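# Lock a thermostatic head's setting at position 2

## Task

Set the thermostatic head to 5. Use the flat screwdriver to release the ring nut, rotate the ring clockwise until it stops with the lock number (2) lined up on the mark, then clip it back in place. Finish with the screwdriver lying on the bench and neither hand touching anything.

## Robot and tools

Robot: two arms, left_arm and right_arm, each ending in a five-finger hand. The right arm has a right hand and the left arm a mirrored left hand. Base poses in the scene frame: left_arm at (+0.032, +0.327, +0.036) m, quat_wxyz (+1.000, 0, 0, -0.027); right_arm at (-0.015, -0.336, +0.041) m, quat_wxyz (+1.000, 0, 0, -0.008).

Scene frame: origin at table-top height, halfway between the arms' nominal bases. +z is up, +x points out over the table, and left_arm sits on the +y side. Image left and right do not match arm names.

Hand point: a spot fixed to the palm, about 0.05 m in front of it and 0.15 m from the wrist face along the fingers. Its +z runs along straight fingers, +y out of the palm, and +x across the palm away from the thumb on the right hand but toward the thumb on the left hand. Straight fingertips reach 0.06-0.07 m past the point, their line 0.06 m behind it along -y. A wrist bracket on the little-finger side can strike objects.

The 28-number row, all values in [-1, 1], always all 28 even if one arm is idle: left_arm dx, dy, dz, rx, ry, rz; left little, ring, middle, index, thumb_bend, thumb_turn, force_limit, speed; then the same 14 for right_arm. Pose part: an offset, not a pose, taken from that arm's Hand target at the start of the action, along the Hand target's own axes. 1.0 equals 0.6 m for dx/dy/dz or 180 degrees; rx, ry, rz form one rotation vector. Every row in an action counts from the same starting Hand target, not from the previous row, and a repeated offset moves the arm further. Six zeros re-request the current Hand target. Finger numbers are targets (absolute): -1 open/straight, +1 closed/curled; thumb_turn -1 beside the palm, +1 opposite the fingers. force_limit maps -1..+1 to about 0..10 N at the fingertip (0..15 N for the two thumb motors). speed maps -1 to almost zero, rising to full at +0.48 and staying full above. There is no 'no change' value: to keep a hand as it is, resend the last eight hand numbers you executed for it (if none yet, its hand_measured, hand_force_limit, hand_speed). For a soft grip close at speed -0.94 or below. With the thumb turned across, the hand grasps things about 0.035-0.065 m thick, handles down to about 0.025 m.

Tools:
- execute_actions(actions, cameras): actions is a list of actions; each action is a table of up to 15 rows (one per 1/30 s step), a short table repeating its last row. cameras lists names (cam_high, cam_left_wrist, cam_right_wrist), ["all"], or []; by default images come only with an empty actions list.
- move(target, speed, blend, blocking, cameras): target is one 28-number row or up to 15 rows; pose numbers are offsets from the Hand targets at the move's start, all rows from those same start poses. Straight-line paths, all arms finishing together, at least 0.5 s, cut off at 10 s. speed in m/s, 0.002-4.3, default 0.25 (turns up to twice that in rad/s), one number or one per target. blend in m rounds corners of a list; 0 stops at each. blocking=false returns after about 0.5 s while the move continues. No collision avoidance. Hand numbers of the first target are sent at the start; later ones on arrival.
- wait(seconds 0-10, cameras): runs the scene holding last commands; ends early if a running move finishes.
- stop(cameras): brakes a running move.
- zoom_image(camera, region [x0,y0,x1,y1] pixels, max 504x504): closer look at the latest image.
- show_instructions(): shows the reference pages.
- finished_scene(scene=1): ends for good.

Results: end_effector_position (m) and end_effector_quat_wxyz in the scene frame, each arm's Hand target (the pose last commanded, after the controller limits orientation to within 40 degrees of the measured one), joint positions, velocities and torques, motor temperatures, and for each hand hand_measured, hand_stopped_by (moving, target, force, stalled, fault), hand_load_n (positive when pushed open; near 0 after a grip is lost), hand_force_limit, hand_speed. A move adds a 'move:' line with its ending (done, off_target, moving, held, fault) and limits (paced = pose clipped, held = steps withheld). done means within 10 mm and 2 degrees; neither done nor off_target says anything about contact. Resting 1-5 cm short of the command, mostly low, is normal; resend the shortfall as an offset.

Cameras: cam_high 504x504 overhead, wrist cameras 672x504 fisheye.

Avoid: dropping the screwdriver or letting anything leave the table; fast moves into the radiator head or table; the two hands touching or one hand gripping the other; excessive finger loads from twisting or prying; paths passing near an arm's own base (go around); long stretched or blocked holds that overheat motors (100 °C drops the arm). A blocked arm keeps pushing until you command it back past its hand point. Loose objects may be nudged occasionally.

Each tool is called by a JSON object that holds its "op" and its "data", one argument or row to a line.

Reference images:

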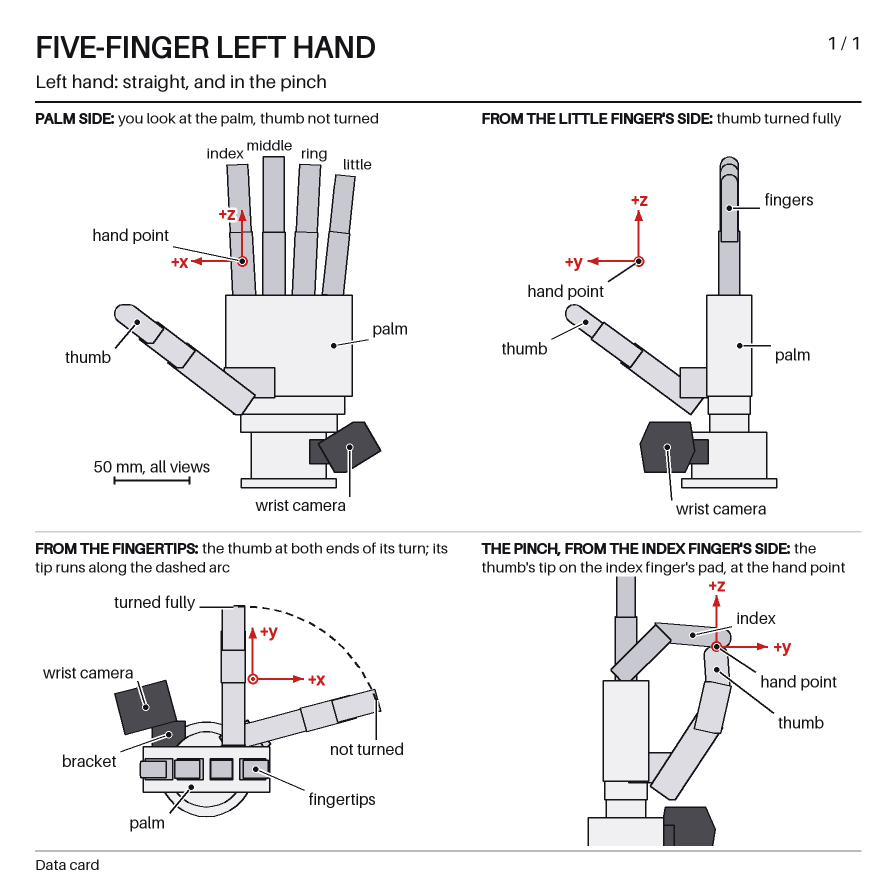

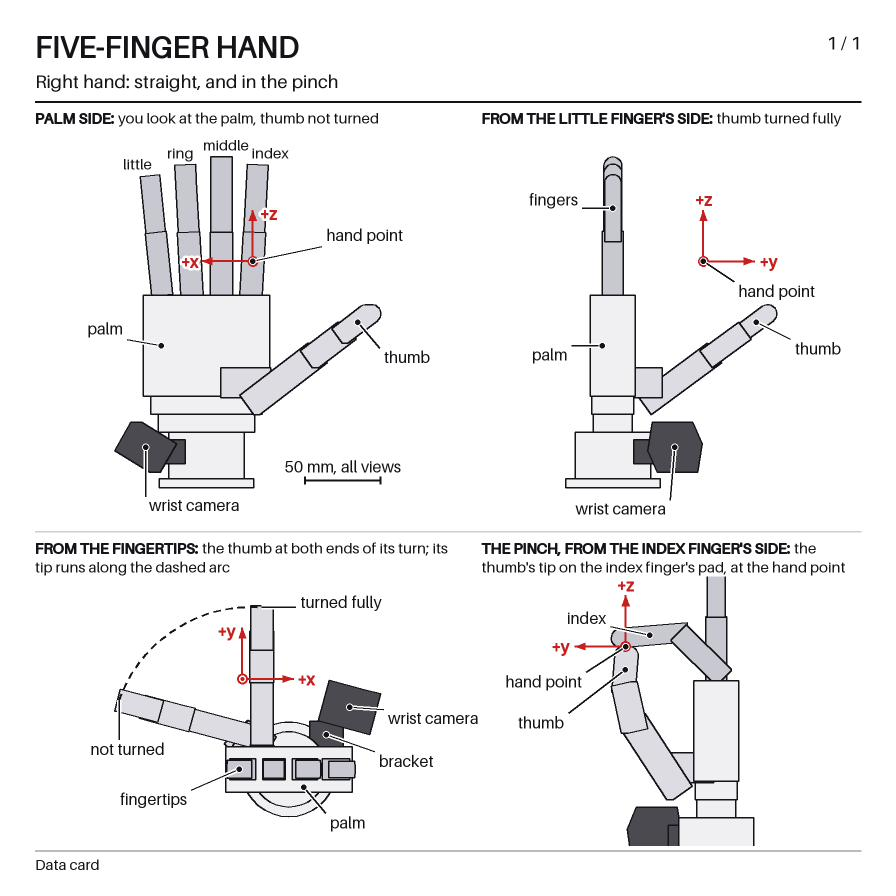

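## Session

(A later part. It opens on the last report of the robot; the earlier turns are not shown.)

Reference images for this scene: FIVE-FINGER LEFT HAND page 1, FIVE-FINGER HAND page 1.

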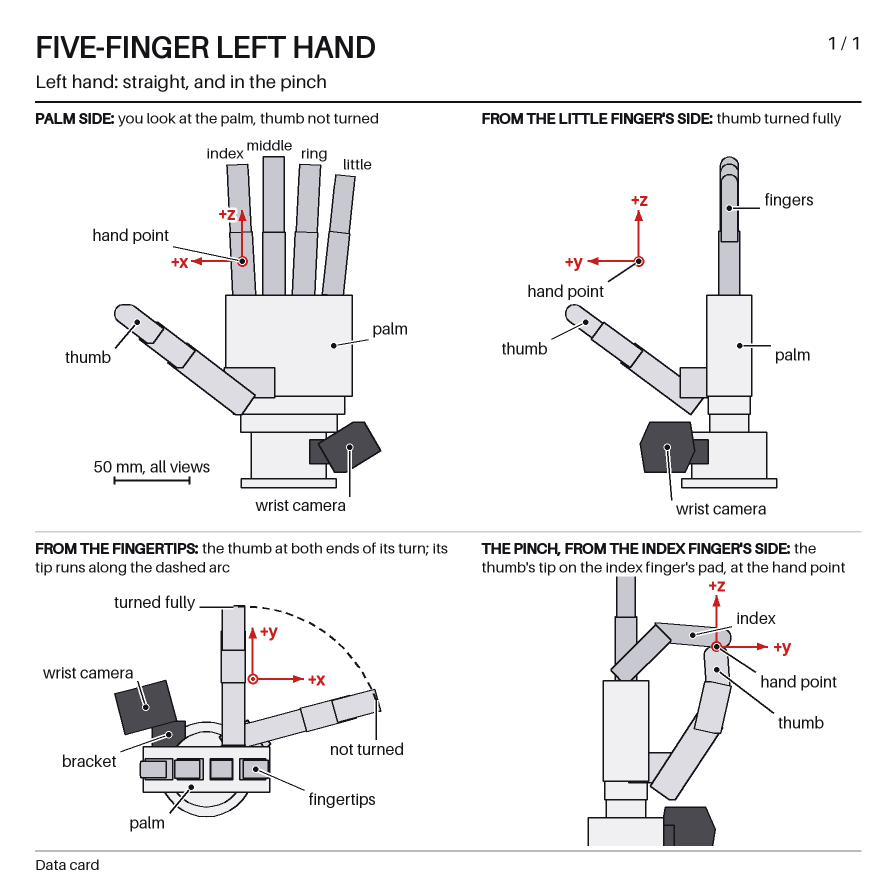

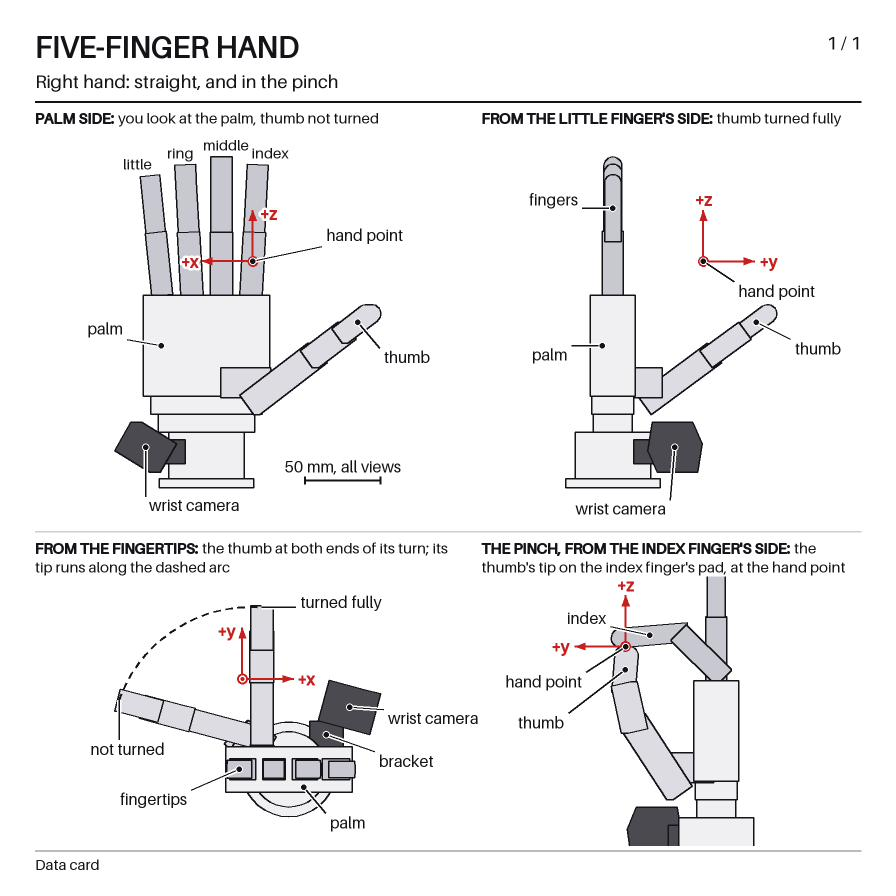

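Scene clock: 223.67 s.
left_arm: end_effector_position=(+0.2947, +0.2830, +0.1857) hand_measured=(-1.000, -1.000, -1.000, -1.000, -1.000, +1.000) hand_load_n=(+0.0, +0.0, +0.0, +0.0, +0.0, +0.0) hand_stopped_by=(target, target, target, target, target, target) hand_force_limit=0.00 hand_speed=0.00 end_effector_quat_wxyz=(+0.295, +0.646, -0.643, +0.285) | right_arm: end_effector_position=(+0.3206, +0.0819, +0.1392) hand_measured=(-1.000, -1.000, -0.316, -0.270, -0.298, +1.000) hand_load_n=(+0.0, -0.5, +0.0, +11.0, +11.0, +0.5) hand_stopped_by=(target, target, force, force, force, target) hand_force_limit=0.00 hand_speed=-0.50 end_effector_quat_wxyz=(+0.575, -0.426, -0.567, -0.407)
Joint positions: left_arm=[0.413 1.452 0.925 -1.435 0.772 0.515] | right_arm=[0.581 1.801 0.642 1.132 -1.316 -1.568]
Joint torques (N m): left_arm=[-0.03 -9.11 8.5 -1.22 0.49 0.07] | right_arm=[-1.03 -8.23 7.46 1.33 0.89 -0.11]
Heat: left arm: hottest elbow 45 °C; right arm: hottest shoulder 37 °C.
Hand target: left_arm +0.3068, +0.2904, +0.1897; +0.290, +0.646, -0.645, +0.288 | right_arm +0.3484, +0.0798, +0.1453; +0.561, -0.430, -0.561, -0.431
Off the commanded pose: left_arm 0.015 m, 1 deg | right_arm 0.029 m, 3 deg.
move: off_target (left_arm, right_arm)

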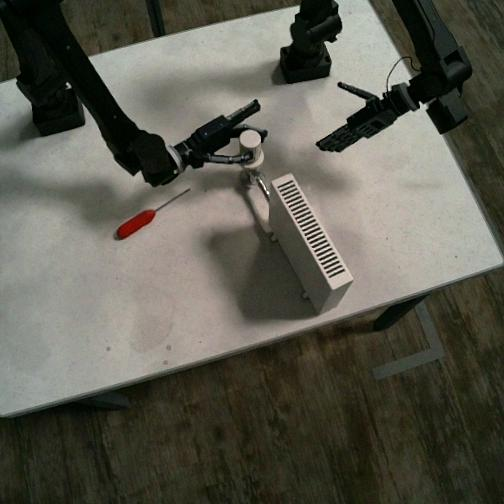

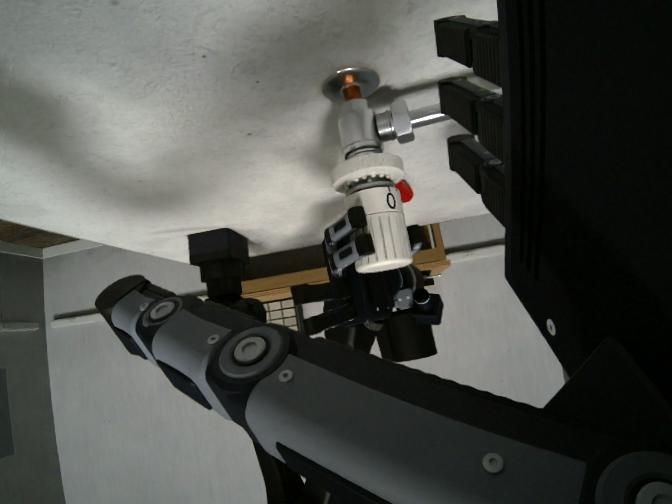

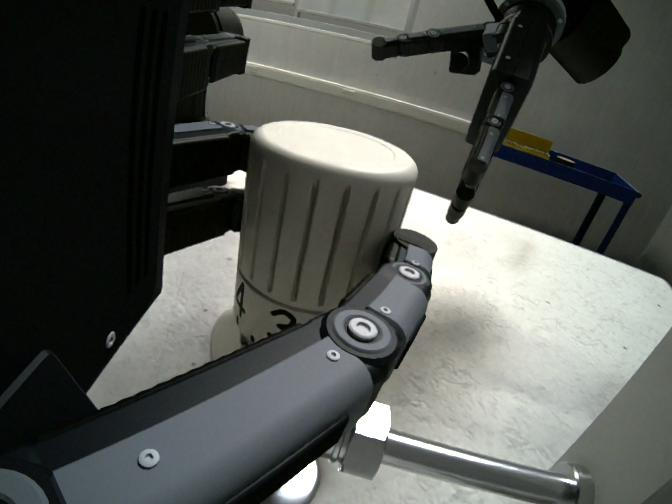

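{"op": "move", "data": {
  "target": [
    [0,0,0,0,0,0,-1,-1,-1,-1,-1,1,0,0,0,-0.022,0.0247,0,0,0,-1,-1,0.7,0.7,0.8,1,0,-0.5],
    [0,0,0,0,0,0,-1,-1,-1,-1,-1,1,0,0,-0.003,-0.0297,0.0174,-0.0833,0,0,-1,-1,0.7,0.7,0.8,1,0,-0.5],
    [0,0,0,0,0,0,-1,-1,-1,-1,-1,1,0,0,-0.0113,-0.0438,0.0097,-0.1944,0,0,-1,-1,0.7,0.7,0.8,1,0,-0.5],
    [0,0,0,0,0,0,-1,-1,-1,-1,-1,1,0,0,-0.0172,-0.0603,0.0015,-0.3056,0,0,-1,-1,0.7,0.7,0.8,1,0,-0.5],
    [0,0,0,0,0,0,-1,-1,-1,-1,-1,1,0,0,-0.0188,-0.0657,-0.007,-0.4056,0,0,-1,-1,0.7,0.7,0.8,1,0,-0.5]
  ],
  "speed": 0.2,
  "blend": 0.01,
  "cameras": ["all"]
}}

Scene clock: 228.23 s.
left_arm: end_effector_position=(+0.2947, +0.2830, +0.1857) hand_measured=(-1.000, -1.000, -1.000, -1.000, -1.000, +1.000) hand_load_n=(+0.0, +0.0, +0.0, +0.0, -0.5, -0.5) hand_stopped_by=(target, target, target, target, target, target) hand_force_limit=0.00 hand_speed=0.00 end_effector_quat_wxyz=(+0.295, +0.646, -0.643, +0.285) | right_arm: end_effector_position=(+0.3126, +0.0728, +0.1309) hand_measured=(-1.000, -1.000, -0.316, -0.270, -0.296, +1.000) hand_load_n=(+0.0, +0.0, +0.0, +11.5, +7.0, -0.5) hand_stopped_by=(target, target, force, force, force, target) hand_force_limit=0.00 hand_speed=-0.50 end_effector_quat_wxyz=(-0.213, +0.681, +0.196, +0.673)
Joint positions: left_arm=[0.413 1.452 0.925 -1.435 0.772 0.515] | right_arm=[1.223 1.802 0.568 1.23 0.621 -1.543]
Joint torques (N m): left_arm=[-0.09 -9.05 8.51 -1.29 0.48 0.08] | right_arm=[1.73 -9.58 3.84 1.58 1.57 -0.44]
Heat: left arm: hottest elbow 45 °C; right arm: hottest shoulder 37 °C.
Hand target: left_arm +0.3068, +0.2904, +0.1897; +0.290, +0.646, -0.645, +0.288 | right_arm +0.3114, +0.0654, +0.1339; -0.196, +0.679, +0.195, +0.680
Off the commanded pose: left_arm 0.015 m, 1 deg | right_arm 0.008 m, 2 deg.
move: off_target (left_arm); blend cut to 0.0099 m at target 1

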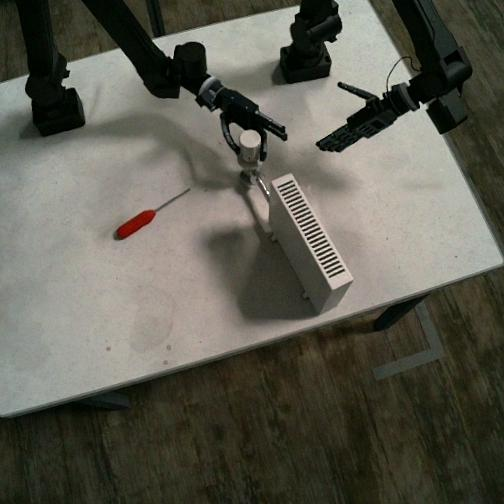

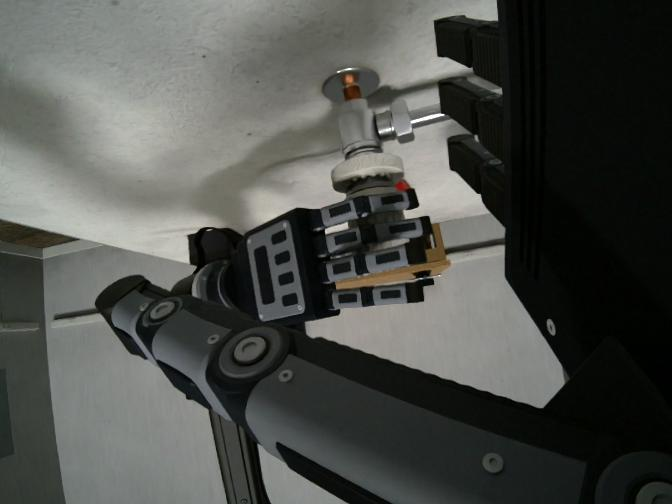

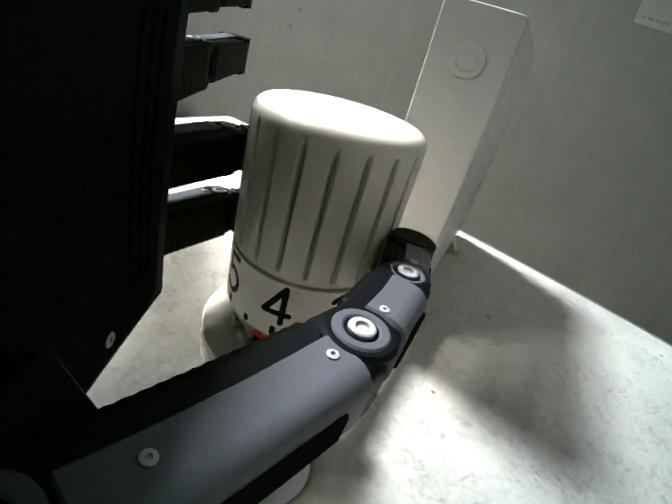

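{"op": "move", "data": {
  "target": [0,0,0,0,0,0,-1,-1,-1,-1,-1,1,0,0,0,0,0,0,0,0,-1,-1,-1,-1,-1,1,0.1,0],
  "speed": 0.2,
  "cameras": ["cam_right_wrist"]
}}

{"op": "zoom_image", "data": {
  "camera": "cam_right_wrist",
  "region": [170, 220, 360, 400]
}}

Scene clock: 229.33 s.
left_arm: end_effector_position=(+0.2947, +0.2830, +0.1857) hand_measured=(-1.000, -1.000, -1.000, -1.000, -1.000, +1.000) hand_load_n=(+0.0, +0.0, +0.0, +0.0, +0.0, +0.0) hand_stopped_by=(target, target, target, target, target, target) hand_force_limit=0.00 hand_speed=0.00 end_effector_quat_wxyz=(+0.295, +0.646, -0.643, +0.285) | right_arm: end_effector_position=(+0.3138, +0.0660, +0.1316) hand_measured=(-1.000, -1.000, -1.000, -1.000, -1.000, +1.000) hand_load_n=(+0.0, +0.0, +0.0, +0.0, +0.0, +0.0) hand_stopped_by=(target, target, target, target, target, target) hand_force_limit=0.10 hand_speed=0.00 end_effector_quat_wxyz=(-0.196, +0.682, +0.193, +0.678)
Joint positions: left_arm=[0.413 1.452 0.925 -1.435 0.772 0.515] | right_arm=[1.225 1.802 0.566 1.23 0.652 -1.562]
Joint torques (N m): left_arm=[-0.03 -9.05 8.5 -1.25 0.49 0.07] | right_arm=[0.5 -9.64 3.82 1.58 0.29 -0.17]
Heat: left arm: hottest elbow 45 °C; right arm: hottest shoulder 37 °C.
Hand target: left_arm +0.3068, +0.2904, +0.1897; +0.290, +0.646, -0.645, +0.288 | right_arm +0.3115, +0.0653, +0.1339; -0.195, +0.679, +0.195, +0.680
Off the commanded pose: left_arm 0.015 m, 1 deg | right_arm 0.003 m, 0 deg.
move: off_target (left_arm)
Images, in order (width x height): cam_right_wrist 672x504.

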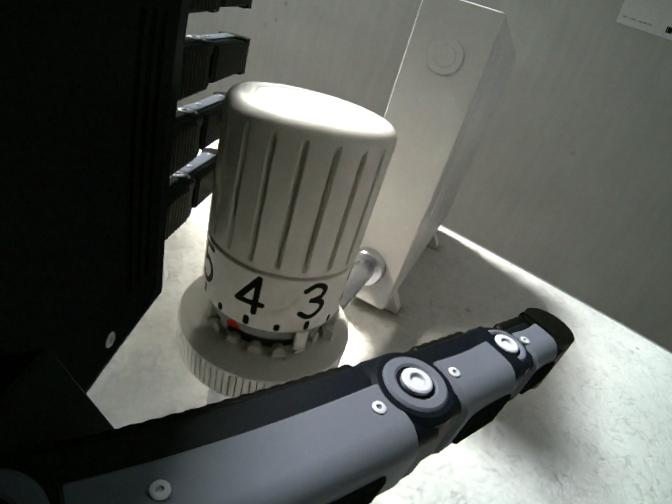

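Scaled by 2.653 from the camera's 672x504 image, which has a finer 960x720 frame.

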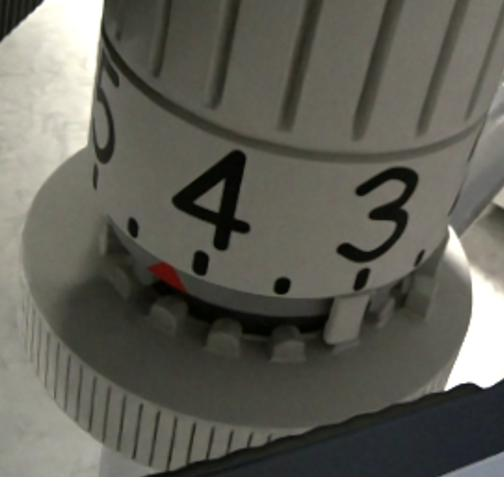

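{"op": "move", "data": {
  "target": [
    [0,0,0,0,0,0,-1,-1,-1,-1,-1,1,0,0,-0.0115,0.0015,0.0107,0.1,0,0,-1,-1,-1,-1,-1,1,0.1,0],
    [0,0,0,0,0,0,-1,-1,-1,-1,-1,1,0,0,-0.0132,-0.0008,0.0338,0.2111,0,0,-1,-1,-1,-1,-1,1,0.1,0],
    [0,0,0,0,0,0,-1,-1,-1,-1,-1,1,0,0,-0.0082,-0.0035,0.0545,0.3222,0,0,-1,-1,-1,-1,-1,1,0.1,0],
    [0,0,0,0,0,0,-1,-1,-1,-1,-1,1,0,0,-0.0048,-0.0107,0.0715,0.4611,0,0,-1,-1,-1,-1,-1,1,0.1,0]
  ],
  "speed": 0.3,
  "blend": 0.01,
  "cameras": ["cam_right_wrist"]
}}

{"op": "zoom_image", "data": {
  "camera": "cam_right_wrist",
  "region": [170, 220, 360, 400]
}}

Scene clock: 233.37 s.
left_arm: end_effector_position=(+0.2947, +0.2830, +0.1857) hand_measured=(-1.000, -1.000, -1.000, -1.000, -1.000, +1.000) hand_load_n=(+0.0, +0.0, +0.0, +0.0, +0.0, +0.0) hand_stopped_by=(target, target, target, target, target, target) hand_force_limit=0.00 hand_speed=0.00 end_effector_quat_wxyz=(+0.295, +0.646, -0.643, +0.285) | right_arm: end_effector_position=(+0.3319, +0.0887, +0.1288) hand_measured=(-1.000, -1.000, -1.000, -1.000, -1.000, +1.000) hand_load_n=(+0.0, +0.0, +0.0, +0.0, +0.0, +0.0) hand_stopped_by=(target, target, target, target, target, target) hand_force_limit=0.10 hand_speed=0.00 end_effector_quat_wxyz=(+0.598, -0.382, -0.595, -0.377)
Joint positions: left_arm=[0.413 1.452 0.925 -1.435 0.772 0.515] | right_arm=[0.553 1.895 0.745 1.15 -1.472 -1.563]
Joint torques (N m): left_arm=[-0.09 -9.05 8.53 -1.29 0.48 0.08] | right_arm=[0.26 -8.82 7.56 0.55 -0.11 -0.03]
Heat: left arm: hottest elbow 45 °C; right arm: hottest shoulder 37 °C.
Hand target: left_arm +0.3068, +0.2904, +0.1897; +0.290, +0.646, -0.645, +0.288 | right_arm +0.3444, +0.0936, +0.1310; +0.597, -0.379, -0.596, -0.380
Off the commanded pose: left_arm 0.015 m, 1 deg | right_arm 0.014 m, 1 deg.
move: off_target (left_arm, right_arm)
Images, in order (width x height): cam_right_wrist 672x504.

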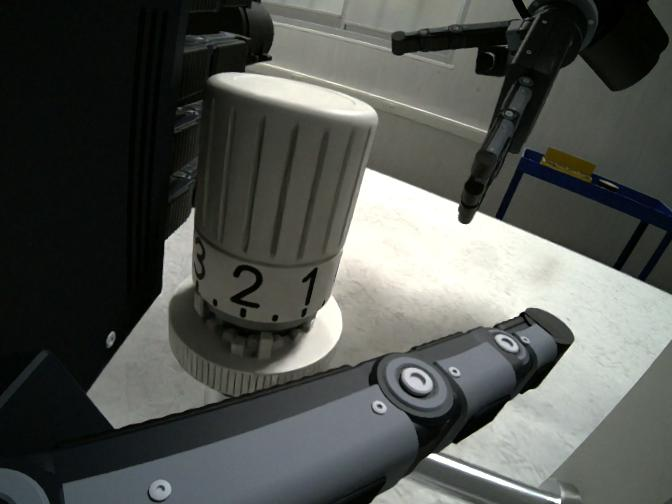

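Scaled by 2.653 from the camera's 672x504 image, which has a finer 960x720 frame.

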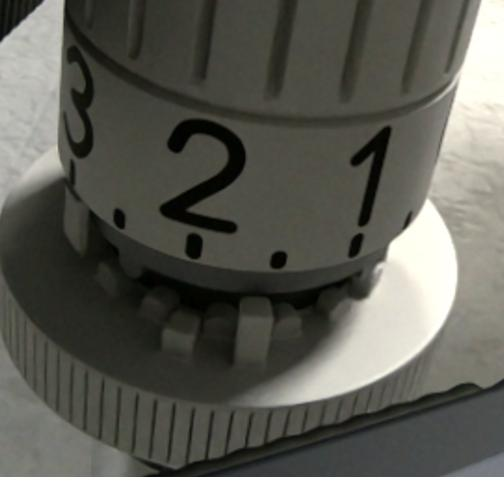

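{"op": "move", "data": {
  "target": [0,0,0,0,0,0,-1,-1,-1,-1,-1,1,0,0,0,0,0,0,0,0,-1,0.7,0.7,0.7,0.8,1,0.6,-0.6],
  "speed": 0.2,
  "cameras": ["cam_right_wrist"]
}}

Scene clock: 234.77 s.
left_arm: end_effector_position=(+0.2947, +0.2830, +0.1857) hand_measured=(-1.000, -1.000, -1.000, -1.000, -1.000, +1.000) hand_load_n=(+0.0, +0.0, +0.0, +0.0, +0.0, +0.0) hand_stopped_by=(target, target, target, target, target, target) hand_force_limit=0.00 hand_speed=0.00 end_effector_quat_wxyz=(+0.295, +0.646, -0.643, +0.285) | right_arm: end_effector_position=(+0.3113, +0.1021, +0.1296) hand_measured=(-1.000, +0.134, +0.126, +0.100, -0.442, +1.000) hand_load_n=(+0.0, +15.0, +12.5, +0.0, +18.0, +1.5) hand_stopped_by=(target, force, force, force, force, target) hand_force_limit=0.60 hand_speed=-0.60 end_effector_quat_wxyz=(+0.608, -0.362, -0.608, -0.361)
Joint positions: left_arm=[0.413 1.452 0.925 -1.435 0.772 0.515] | right_arm=[0.593 1.895 0.746 1.15 -1.491 -1.569]
Joint torques (N m): left_arm=[-0.15 -8.94 8.53 -1.28 0.47 0.07] | right_arm=[-3.31 -9.76 7.01 0.62 0.73 -0.01]
Heat: left arm: hottest elbow 45 °C; right arm: hottest shoulder 37 °C.
Hand target: left_arm +0.3068, +0.2904, +0.1897; +0.290, +0.646, -0.645, +0.288 | right_arm +0.3442, +0.0932, +0.1313; +0.597, -0.379, -0.596, -0.380
Off the commanded pose: left_arm 0.015 m, 1 deg | right_arm 0.034 m, 3 deg.
move: off_target (left_arm, right_arm)
Images, in order (width x height): cam_right_wrist 672x504.

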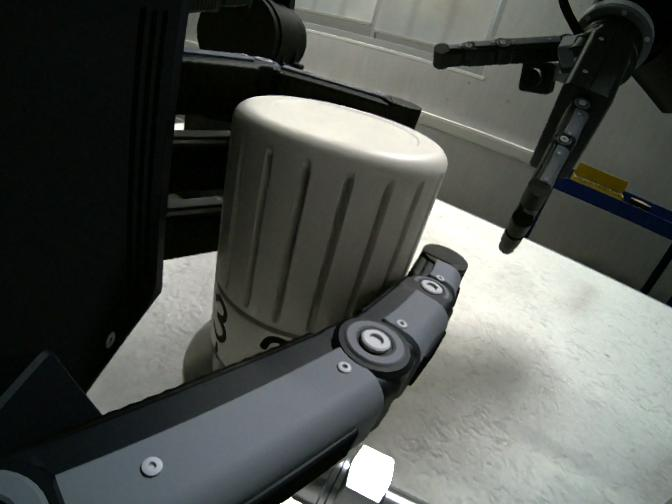

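{"op": "move", "data": {
  "target": [
    [0,0,0,0,0,0,-1,-1,-1,-1,-1,1,0,0,0,-0.0182,0.0357,0,0,0,-1,0.7,0.7,0.7,0.8,1,0.6,-0.6],
    [0,0,0,0,0,0,-1,-1,-1,-1,-1,1,0,0,0,-0.0093,0.0368,-0.1389,0,0,-1,0.7,0.7,0.7,0.8,1,0.6,-0.6],
    [0,0,0,0,0,0,-1,-1,-1,-1,-1,1,0,0,-0.0055,-0.014,0.027,-0.25,0,0,-1,0.7,0.7,0.7,0.8,1,0.6,-0.6]
  ],
  "speed": 0.15,
  "blend": 0.01,
  "cameras": ["cam_right_wrist","cam_left_wrist"]
}}

Scene clock: 238.90 s.
left_arm: end_effector_position=(+0.2947, +0.2830, +0.1857) hand_measured=(-1.000, -1.000, -1.000, -1.000, -1.000, +1.000) hand_load_n=(+0.0, +0.0, +0.0, +0.0, +0.0, +0.0) hand_stopped_by=(target, target, target, target, target, target) hand_force_limit=0.00 hand_speed=0.00 end_effector_quat_wxyz=(+0.295, +0.646, -0.643, +0.285) | right_arm: end_effector_position=(+0.3338, +0.1035, +0.1175) hand_measured=(-1.000, +0.134, +0.128, +0.100, -0.438, +1.000) hand_load_n=(+0.0, +0.0, +0.0, +0.0, +0.0, +0.0) hand_stopped_by=(target, force, force, force, force, target) hand_force_limit=0.60 hand_speed=-0.60 end_effector_quat_wxyz=(-0.402, +0.588, +0.407, +0.572)
Joint positions: left_arm=[0.413 1.452 0.925 -1.435 0.772 0.515] | right_arm=[0.905 1.818 0.523 1.271 -0.328 -1.571]
Joint torques (N m): left_arm=[-0.09 -8.94 8.51 -1.28 0.48 0.07] | right_arm=[1.08 -10.64 3.45 2.32 0.23 -0.1]
Heat: left arm: hottest elbow 46 °C; right arm: hottest shoulder 37 °C.
Hand target: left_arm +0.3068, +0.2904, +0.1897; +0.290, +0.646, -0.645, +0.288 | right_arm +0.3296, +0.1044, +0.1279; -0.406, +0.579, +0.405, +0.579
Off the commanded pose: left_arm 0.015 m, 1 deg | right_arm 0.011 m, 1 deg.
move: off_target (left_arm, right_arm)
Images, in order (width x height): cam_left_wrist 672x504, cam_right_wrist 672x504.

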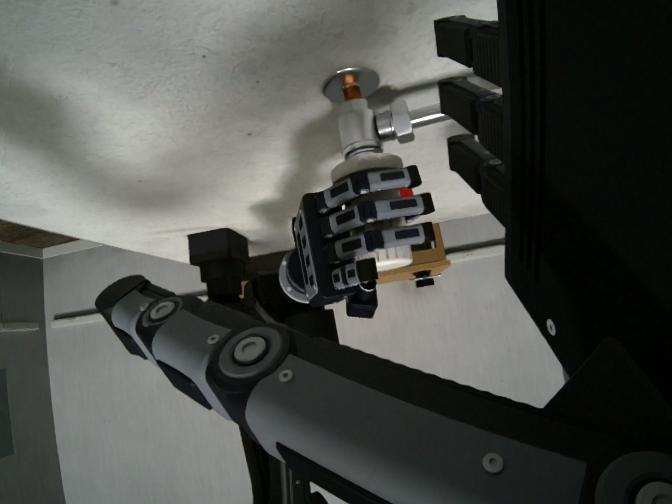

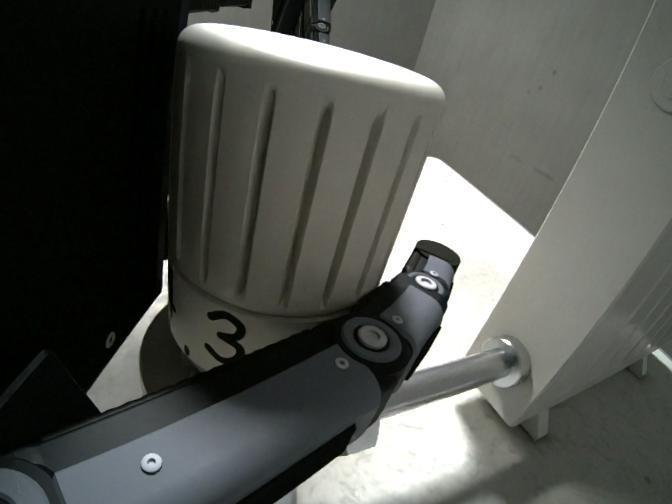

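{"op": "move", "data": {
  "target": [0,0,0,0,0,0,-1,-1,-1,-1,-1,1,0,0,0.015,0,0,0,0,0,-1,-1,-1,-1,-1,1,0.1,0],
  "speed": 0.1,
  "cameras": ["cam_right_wrist"]
}}

{"op": "zoom_image", "data": {
  "camera": "cam_right_wrist",
  "region": [140, 220, 360, 400]
}}

Scene clock: 240.77 s.
left_arm: end_effector_position=(+0.2947, +0.2830, +0.1857) hand_measured=(-1.000, -1.000, -1.000, -1.000, -1.000, +1.000) hand_load_n=(+0.0, +0.0, +0.0, +0.0, +0.0, +0.0) hand_stopped_by=(target, target, target, target, target, target) hand_force_limit=0.00 hand_speed=0.00 end_effector_quat_wxyz=(+0.295, +0.646, -0.643, +0.285) | right_arm: end_effector_position=(+0.3346, +0.1044, +0.1338) hand_measured=(-1.000, -1.000, -1.000, -1.000, -1.000, +1.000) hand_load_n=(+0.0, +0.0, +0.0, +0.0, +0.0, +0.5) hand_stopped_by=(target, target, target, target, target, target) hand_force_limit=0.10 hand_speed=0.00 end_effector_quat_wxyz=(-0.405, +0.580, +0.404, +0.580)
Joint positions: left_arm=[0.413 1.452 0.925 -1.435 0.772 0.515] | right_arm=[0.905 1.782 0.523 1.26 -0.328 -1.571]
Joint torques (N m): left_arm=[-0.15 -9 8.49 -1.26 0.48 0.08] | right_arm=[1.85 -10.23 3.59 1.33 0.2 -0.09]
Heat: left arm: hottest elbow 46 °C; right arm: hottest shoulder 37 °C.
Hand target: left_arm +0.3068, +0.2904, +0.1897; +0.290, +0.646, -0.645, +0.288 | right_arm +0.3297, +0.1043, +0.1369; -0.406, +0.579, +0.405, +0.579
Off the commanded pose: left_arm 0.015 m, 1 deg | right_arm 0.006 m, 0 deg.
move: off_target (left_arm)
Images, in order (width x height): cam_right_wrist 672x504.

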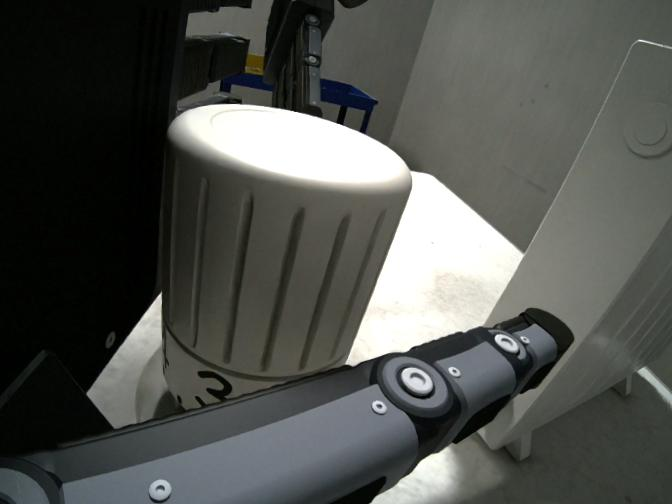

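Scaled by 2.291 from the camera's 672x504 image, which has a finer 960x720 frame.

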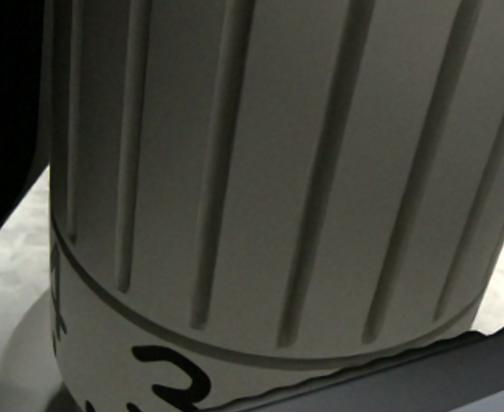

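{"op": "move", "data": {
  "target": [
    [0,0,0,0,0,0,-1,-1,-1,-1,-1,1,0,0,-0.0065,0.0039,-0.0045,0.1111,0,0,-1,-1,-1,-1,-1,1,0.1,0],
    [0,0,0,0,0,0,-1,-1,-1,-1,-1,1,0,0,-0.0048,0.0117,-0.0135,0.2333,0,0,-1,-1,-1,-1,-1,1,0.1,0]
  ],
  "speed": 0.25,
  "blend": 0.01,
  "cameras": ["cam_right_wrist","cam_left_wrist"]
}}

{"op": "zoom_image", "data": {
  "camera": "cam_right_wrist",
  "region": [140, 220, 360, 400]
}}

Scene clock: 243.17 s.
left_arm: end_effector_position=(+0.2947, +0.2830, +0.1857) hand_measured=(-1.000, -1.000, -1.000, -1.000, -1.000, +1.000) hand_load_n=(+0.0, +0.0, +0.0, +0.0, +0.0, +0.0) hand_stopped_by=(target, target, target, target, target, target) hand_force_limit=0.00 hand_speed=0.00 end_effector_quat_wxyz=(+0.295, +0.646, -0.643, +0.285) | right_arm: end_effector_position=(+0.3214, +0.0891, +0.1319) hand_measured=(-1.000, -1.000, -1.000, -1.000, -1.000, +1.000) hand_load_n=(+0.0, +0.0, +0.0, +0.0, +0.0, +0.5) hand_stopped_by=(target, target, target, target, target, target) hand_force_limit=0.10 hand_speed=0.00 end_effector_quat_wxyz=(+0.587, -0.397, -0.586, -0.393)
Joint positions: left_arm=[0.413 1.452 0.925 -1.435 0.772 0.515] | right_arm=[0.577 1.86 0.691 1.164 -1.395 -1.571]
Joint torques (N m): left_arm=[-0.09 -9 8.5 -1.28 0.48 0.07] | right_arm=[0.44 -8.47 7.47 0.8 -0.11 -0.04]
Heat: left arm: hottest elbow 46 °C; right arm: hottest shoulder 37 °C.
Hand target: left_arm +0.3068, +0.2904, +0.1897; +0.290, +0.646, -0.645, +0.288 | right_arm +0.3334, +0.0943, +0.1340; +0.587, -0.395, -0.586, -0.396
Off the commanded pose: left_arm 0.015 m, 1 deg | right_arm 0.013 m, 0 deg.
move: off_target (left_arm, right_arm)
Images, in order (width x height): cam_left_wrist 672x504, cam_right_wrist 672x504.

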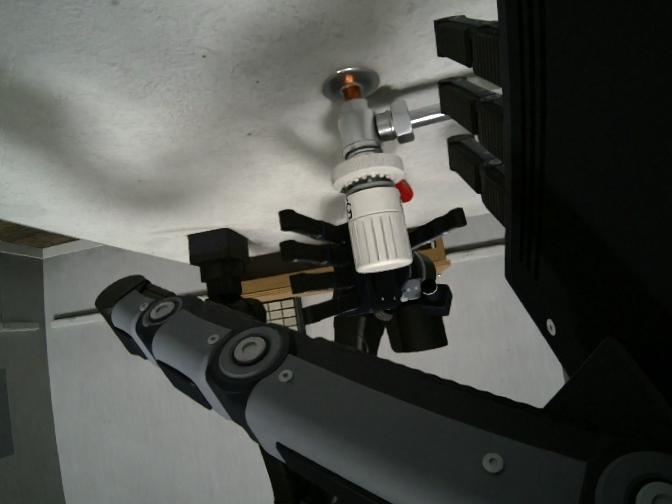

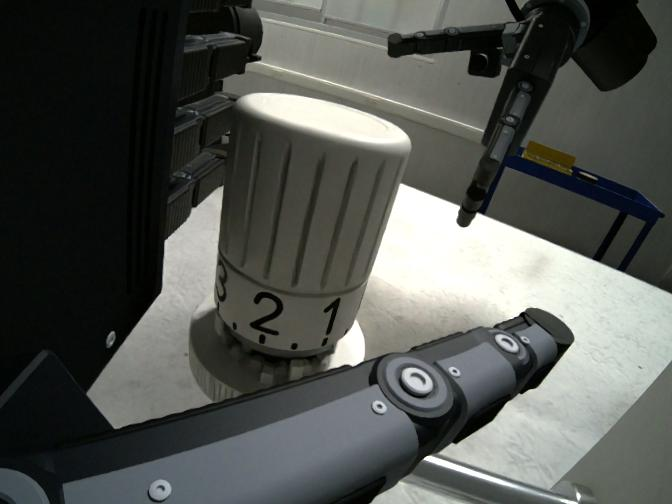

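Scaled by 2.291 from the camera's 672x504 image, which has a finer 960x720 frame.

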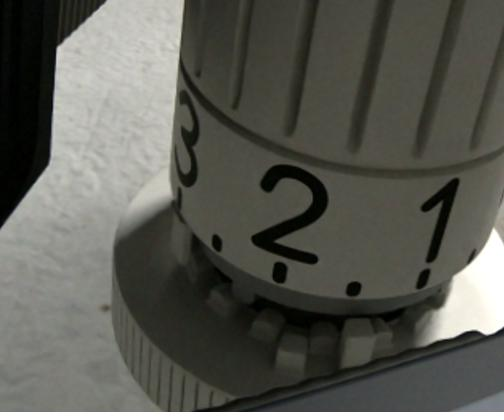

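{"op": "move", "data": {
  "target": [0,0,0,0,0,0,-1,-1,-1,-1,-1,1,0,0,0,0,0,0,0,0,-1,0.6,0.6,0.6,0.7,1,0.3,-0.6],
  "speed": 0.2,
  "cameras": ["cam_right_wrist","cam_left_wrist"]
}}

Scene clock: 244.60 s.
left_arm: end_effector_position=(+0.2947, +0.2830, +0.1857) hand_measured=(-1.000, -1.000, -1.000, -1.000, -1.000, +1.000) hand_load_n=(+0.0, +0.0, +0.0, +0.0, +0.0, +0.0) hand_stopped_by=(target, target, target, target, target, target) hand_force_limit=0.00 hand_speed=0.00 end_effector_quat_wxyz=(+0.295, +0.646, -0.643, +0.285) | right_arm: end_effector_position=(+0.3112, +0.0985, +0.1322) hand_measured=(-1.000, +0.064, +0.064, +0.062, -0.464, +1.000) hand_load_n=(+0.0, +4.5, +6.0, +7.5, +17.0, +0.5) hand_stopped_by=(target, force, force, force, force, target) hand_force_limit=0.30 hand_speed=-0.60 end_effector_quat_wxyz=(+0.594, -0.387, -0.592, -0.384)
Joint positions: left_arm=[0.413 1.452 0.925 -1.435 0.772 0.515] | right_arm=[0.602 1.863 0.697 1.161 -1.402 -1.57]
Joint torques (N m): left_arm=[-0.15 -9.11 8.49 -1.29 0.49 0.08] | right_arm=[-2.02 -9.52 6.93 0.84 0.22 0]
Heat: left arm: hottest elbow 46 °C; right arm: hottest shoulder 37 °C.
Hand target: left_arm +0.3068, +0.2904, +0.1897; +0.290, +0.646, -0.645, +0.288 | right_arm +0.3335, +0.0943, +0.1339; +0.587, -0.395, -0.586, -0.396
Off the commanded pose: left_arm 0.015 m, 1 deg | right_arm 0.023 m, 2 deg.
move: off_target (left_arm, right_arm)
Images, in order (width x height): cam_left_wrist 672x504, cam_right_wrist 672x504.

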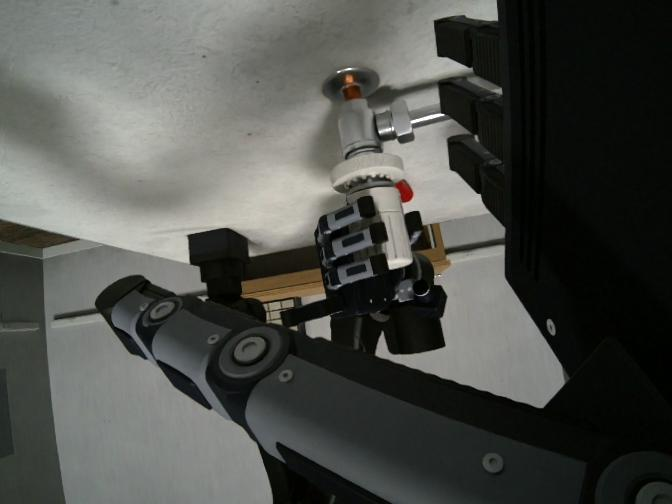

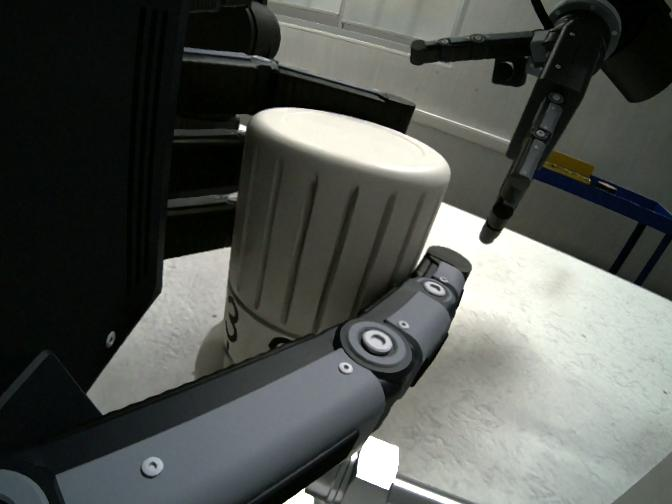

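{"op": "move", "data": {
  "target": [
    [0,0,0,0,0,0,-1,-1,-1,-1,-1,1,0,0,0,-0.01,0.021,0,0,0,-1,0.6,0.6,0.6,0.7,1,0.3,-0.6],
    [0,0,0,0,0,0,-1,-1,-1,-1,-1,1,0,0,0,-0.0123,0.0165,-0.0944,0,0,-1,0.6,0.6,0.6,0.7,1,0.3,-0.6],
    [0,0,0,0,0,0,-1,-1,-1,-1,-1,1,0,0,0.001,-0.0238,0.0097,-0.2056,0,0,-1,0.6,0.6,0.6,0.7,1,0.3,-0.6]
  ],
  "speed": 0.15,
  "blend": 0.01,
  "cameras": ["cam_right_wrist","cam_left_wrist"]
}}

Scene clock: 247.83 s.
left_arm: end_effector_position=(+0.2947, +0.2830, +0.1857) hand_measured=(-1.000, -1.000, -1.000, -1.000, -1.000, +1.000) hand_load_n=(+0.0, +0.0, +0.0, +0.0, +0.0, +0.0) hand_stopped_by=(target, target, target, target, target, target) hand_force_limit=0.00 hand_speed=0.00 end_effector_quat_wxyz=(+0.295, +0.646, -0.643, +0.285) | right_arm: end_effector_position=(+0.3229, +0.0960, +0.1264) hand_measured=(-1.000, +0.064, +0.064, +0.064, -0.460, +1.000) hand_load_n=(+0.0, +0.0, +0.0, +1.0, +0.0, +0.0) hand_stopped_by=(target, force, force, force, force, target) hand_force_limit=0.30 hand_speed=-0.60 end_effector_quat_wxyz=(-0.429, +0.568, +0.431, +0.555)
Joint positions: left_arm=[0.413 1.452 0.925 -1.435 0.772 0.515] | right_arm=[0.864 1.776 0.491 1.267 -0.459 -1.57]
Joint torques (N m): left_arm=[-0.03 -9.05 8.49 -1.28 0.48 0.08] | right_arm=[1.49 -9.58 3 2.22 0.34 -0.1]
Heat: left arm: hottest elbow 46 °C; right arm: hottest shoulder 37 °C.
Hand target: left_arm +0.3068, +0.2904, +0.1897; +0.290, +0.646, -0.645, +0.288 | right_arm +0.3181, +0.0945, +0.1347; -0.431, +0.560, +0.430, +0.561
Off the commanded pose: left_arm 0.015 m, 1 deg | right_arm 0.010 m, 1 deg.
move: off_target (left_arm); blend cut to 0.007 m at target 1
Images, in order (width x height): cam_left_wrist 672x504, cam_right_wrist 672x504.

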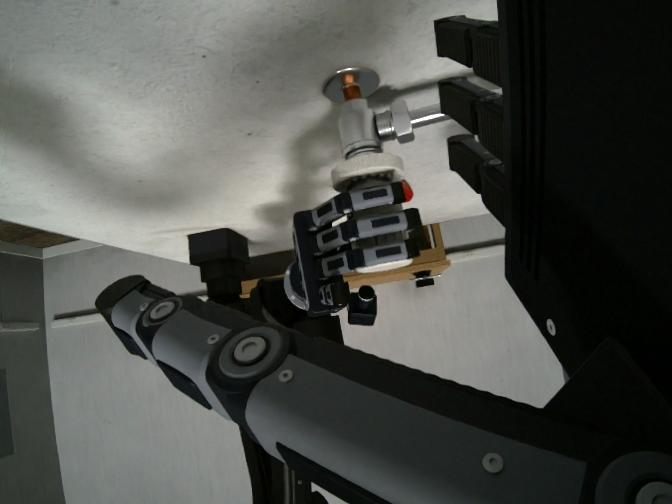

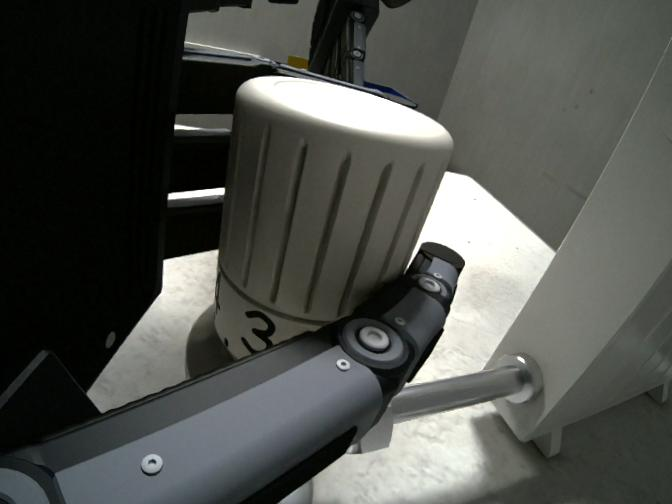

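{"op": "move", "data": {
  "target": [0,0,0,0,0,0,-1,-1,-1,-1,-1,1,0,0,0,0,-0.01,0,0,0,-1,0.65,0.65,0.65,0.75,1,0.5,-0.6],
  "speed": 0.15,
  "cameras": ["cam_right_wrist"]
}}

Scene clock: 249.23 s.
left_arm: end_effector_position=(+0.2947, +0.2830, +0.1857) hand_measured=(-1.000, -1.000, -1.000, -1.000, -1.000, +1.000) hand_load_n=(+0.0, +0.0, +0.0, +0.0, -0.5, +0.0) hand_stopped_by=(target, target, target, target, target, target) hand_force_limit=0.00 hand_speed=0.00 end_effector_quat_wxyz=(+0.295, +0.646, -0.643, +0.285) | right_arm: end_effector_position=(+0.3220, +0.0969, +0.1265) hand_measured=(-1.000, +0.130, +0.122, +0.094, -0.438, +1.000) hand_load_n=(+0.0, +7.5, +13.0, +6.5, +19.5, +1.0) hand_stopped_by=(target, force, force, force, force, target) hand_force_limit=0.50 hand_speed=-0.60 end_effector_quat_wxyz=(-0.429, +0.567, +0.431, +0.555)
Joint positions: left_arm=[0.413 1.452 0.925 -1.435 0.772 0.515] | right_arm=[0.867 1.776 0.492 1.267 -0.457 -1.569]
Joint torques (N m): left_arm=[-0.21 -9 8.49 -1.26 0.48 0.08] | right_arm=[0.21 -10.52 1.81 2.28 -0.12 -0.11]
Heat: left arm: hottest elbow 46 °C; right arm: hottest shoulder 38 °C.
Hand target: left_arm +0.3068, +0.2904, +0.1897; +0.290, +0.646, -0.645, +0.288 | right_arm +0.3166, +0.0886, +0.1346; -0.431, +0.561, +0.430, +0.561
Off the commanded pose: left_arm 0.015 m, 1 deg | right_arm 0.013 m, 1 deg.
move: off_target (left_arm, right_arm)
Images, in order (width x height): cam_right_wrist 672x504.

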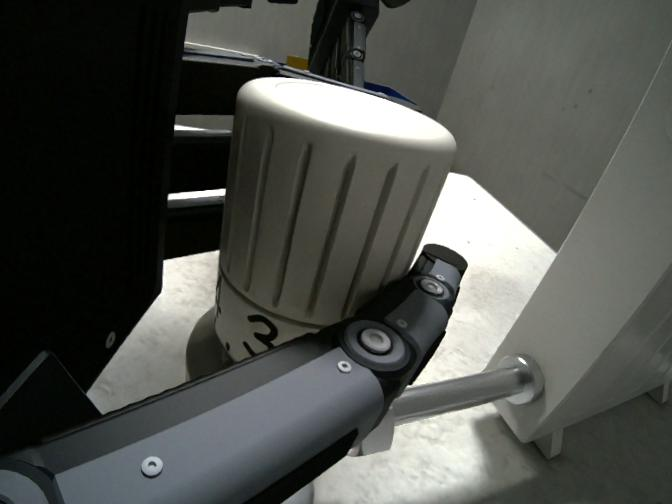

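{"op": "move", "data": {
  "target": [
    [0,0,0,0,0,0,-1,-1,-1,-1,-1,1,0,0,-0.0077,-0.0029,0.0135,0,0,0,-1,0.65,0.65,0.65,0.75,1,0.5,-0.6],
    [0,0,0,0,0,0,-1,-1,-1,-1,-1,1,0,0,-0.0085,0.0053,0.0078,-0.1111,0,0,-1,0.65,0.65,0.65,0.75,1,0.5,-0.6]
  ],
  "speed": 0.12,
  "blend": 0.01,
  "cameras": ["cam_right_wrist"]
}}

Scene clock: 251.83 s.
left_arm: end_effector_position=(+0.2947, +0.2830, +0.1857) hand_measured=(-1.000, -1.000, -1.000, -1.000, -1.000, +1.000) hand_load_n=(+0.0, +0.0, +0.0, +0.0, +0.0, -0.5) hand_stopped_by=(target, target, target, target, target, target) hand_force_limit=0.00 hand_speed=0.00 end_effector_quat_wxyz=(+0.295, +0.646, -0.643, +0.285) | right_arm: end_effector_position=(+0.3251, +0.0924, +0.1265) hand_measured=(-1.000, +0.130, +0.122, +0.094, -0.438, +1.000) hand_load_n=(+0.0, +8.5, +12.5, +5.5, +17.5, +1.5) hand_stopped_by=(target, force, force, force, force, target) hand_force_limit=0.50 hand_speed=-0.60 end_effector_quat_wxyz=(-0.329, +0.632, +0.325, +0.622)
Joint positions: left_arm=[0.413 1.452 0.925 -1.435 0.772 0.515] | right_arm=[1.051 1.79 0.507 1.274 0.074 -1.558]
Joint torques (N m): left_arm=[-0.15 -9.05 8.51 -1.28 0.48 0.08] | right_arm=[1.79 -8.88 3.66 2.07 0.64 -0.19]
Heat: left arm: hottest elbow 46 °C; right arm: hottest shoulder 38 °C.
Hand target: left_arm +0.3068, +0.2904, +0.1897; +0.290, +0.646, -0.645, +0.288 | right_arm +0.3209, +0.0923, +0.1295; -0.327, +0.627, +0.326, +0.628
Off the commanded pose: left_arm 0.015 m, 1 deg | right_arm 0.005 m, 1 deg.
move: off_target (left_arm); blend cut to 0.0045 m at target 1
Images, in order (width x height): cam_right_wrist 672x504.

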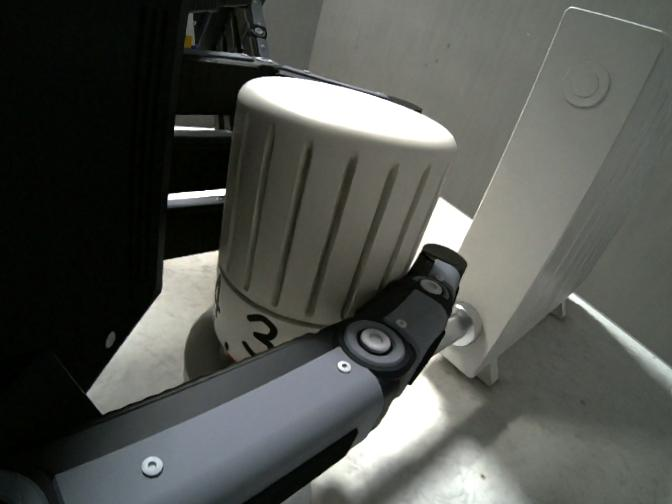

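{"op": "move", "data": {
  "target": [
    [0,0,0,0,0,0,-1,-1,-1,-1,-1,1,0,0,-0.0017,0.0098,-0.0058,-0.1111,0,0,-1,0.65,0.65,0.65,0.75,1,0.5,-0.6]
  ],
  "speed": 0.12,
  "cameras": ["cam_right_wrist"]
}}

Scene clock: 254.17 s.
left_arm: end_effector_position=(+0.2947, +0.2830, +0.1857) hand_measured=(-1.000, -1.000, -1.000, -1.000, -1.000, +1.000) hand_load_n=(+0.0, +0.0, +0.0, +0.0, +0.0, +0.0) hand_stopped_by=(target, target, target, target, target, target) hand_force_limit=0.00 hand_speed=0.00 end_effector_quat_wxyz=(+0.295, +0.646, -0.643, +0.285) | right_arm: end_effector_position=(+0.3270, +0.0863, +0.1259) hand_measured=(-1.000, +0.130, +0.122, +0.094, -0.438, +1.000) hand_load_n=(+0.0, +10.0, +12.0, +3.5, +15.5, +2.0) hand_stopped_by=(target, force, force, force, force, target) hand_force_limit=0.50 hand_speed=-0.60 end_effector_quat_wxyz=(-0.220, +0.677, +0.213, +0.670)
Joint positions: left_arm=[0.413 1.452 0.925 -1.435 0.772 0.515] | right_arm=[1.19 1.836 0.604 1.224 0.552 -1.555]
Joint torques (N m): left_arm=[-0.09 -9.05 8.49 -1.28 0.48 0.08] | right_arm=[1.96 -8.7 4.56 1.66 1.06 -0.32]
Heat: left arm: hottest elbow 46 °C; right arm: hottest shoulder 38 °C.
Hand target: left_arm +0.3068, +0.2904, +0.1897; +0.290, +0.646, -0.645, +0.288 | right_arm +0.3236, +0.0861, +0.1284; -0.213, +0.674, +0.212, +0.675
Off the commanded pose: left_arm 0.015 m, 1 deg | right_arm 0.004 m, 1 deg.
move: off_target (left_arm)
Images, in order (width x height): cam_right_wrist 672x504.

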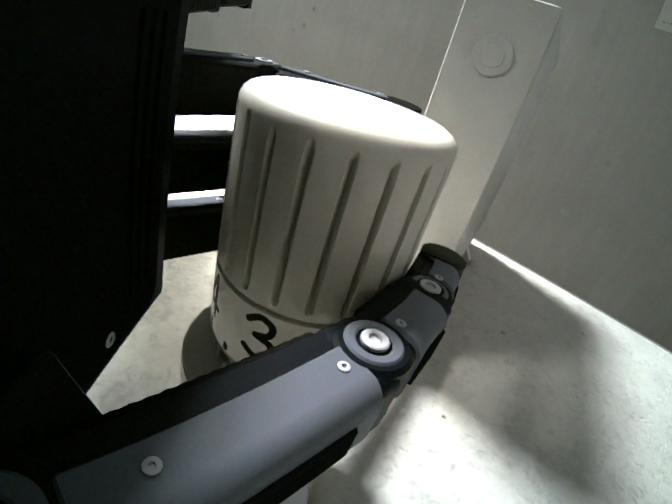

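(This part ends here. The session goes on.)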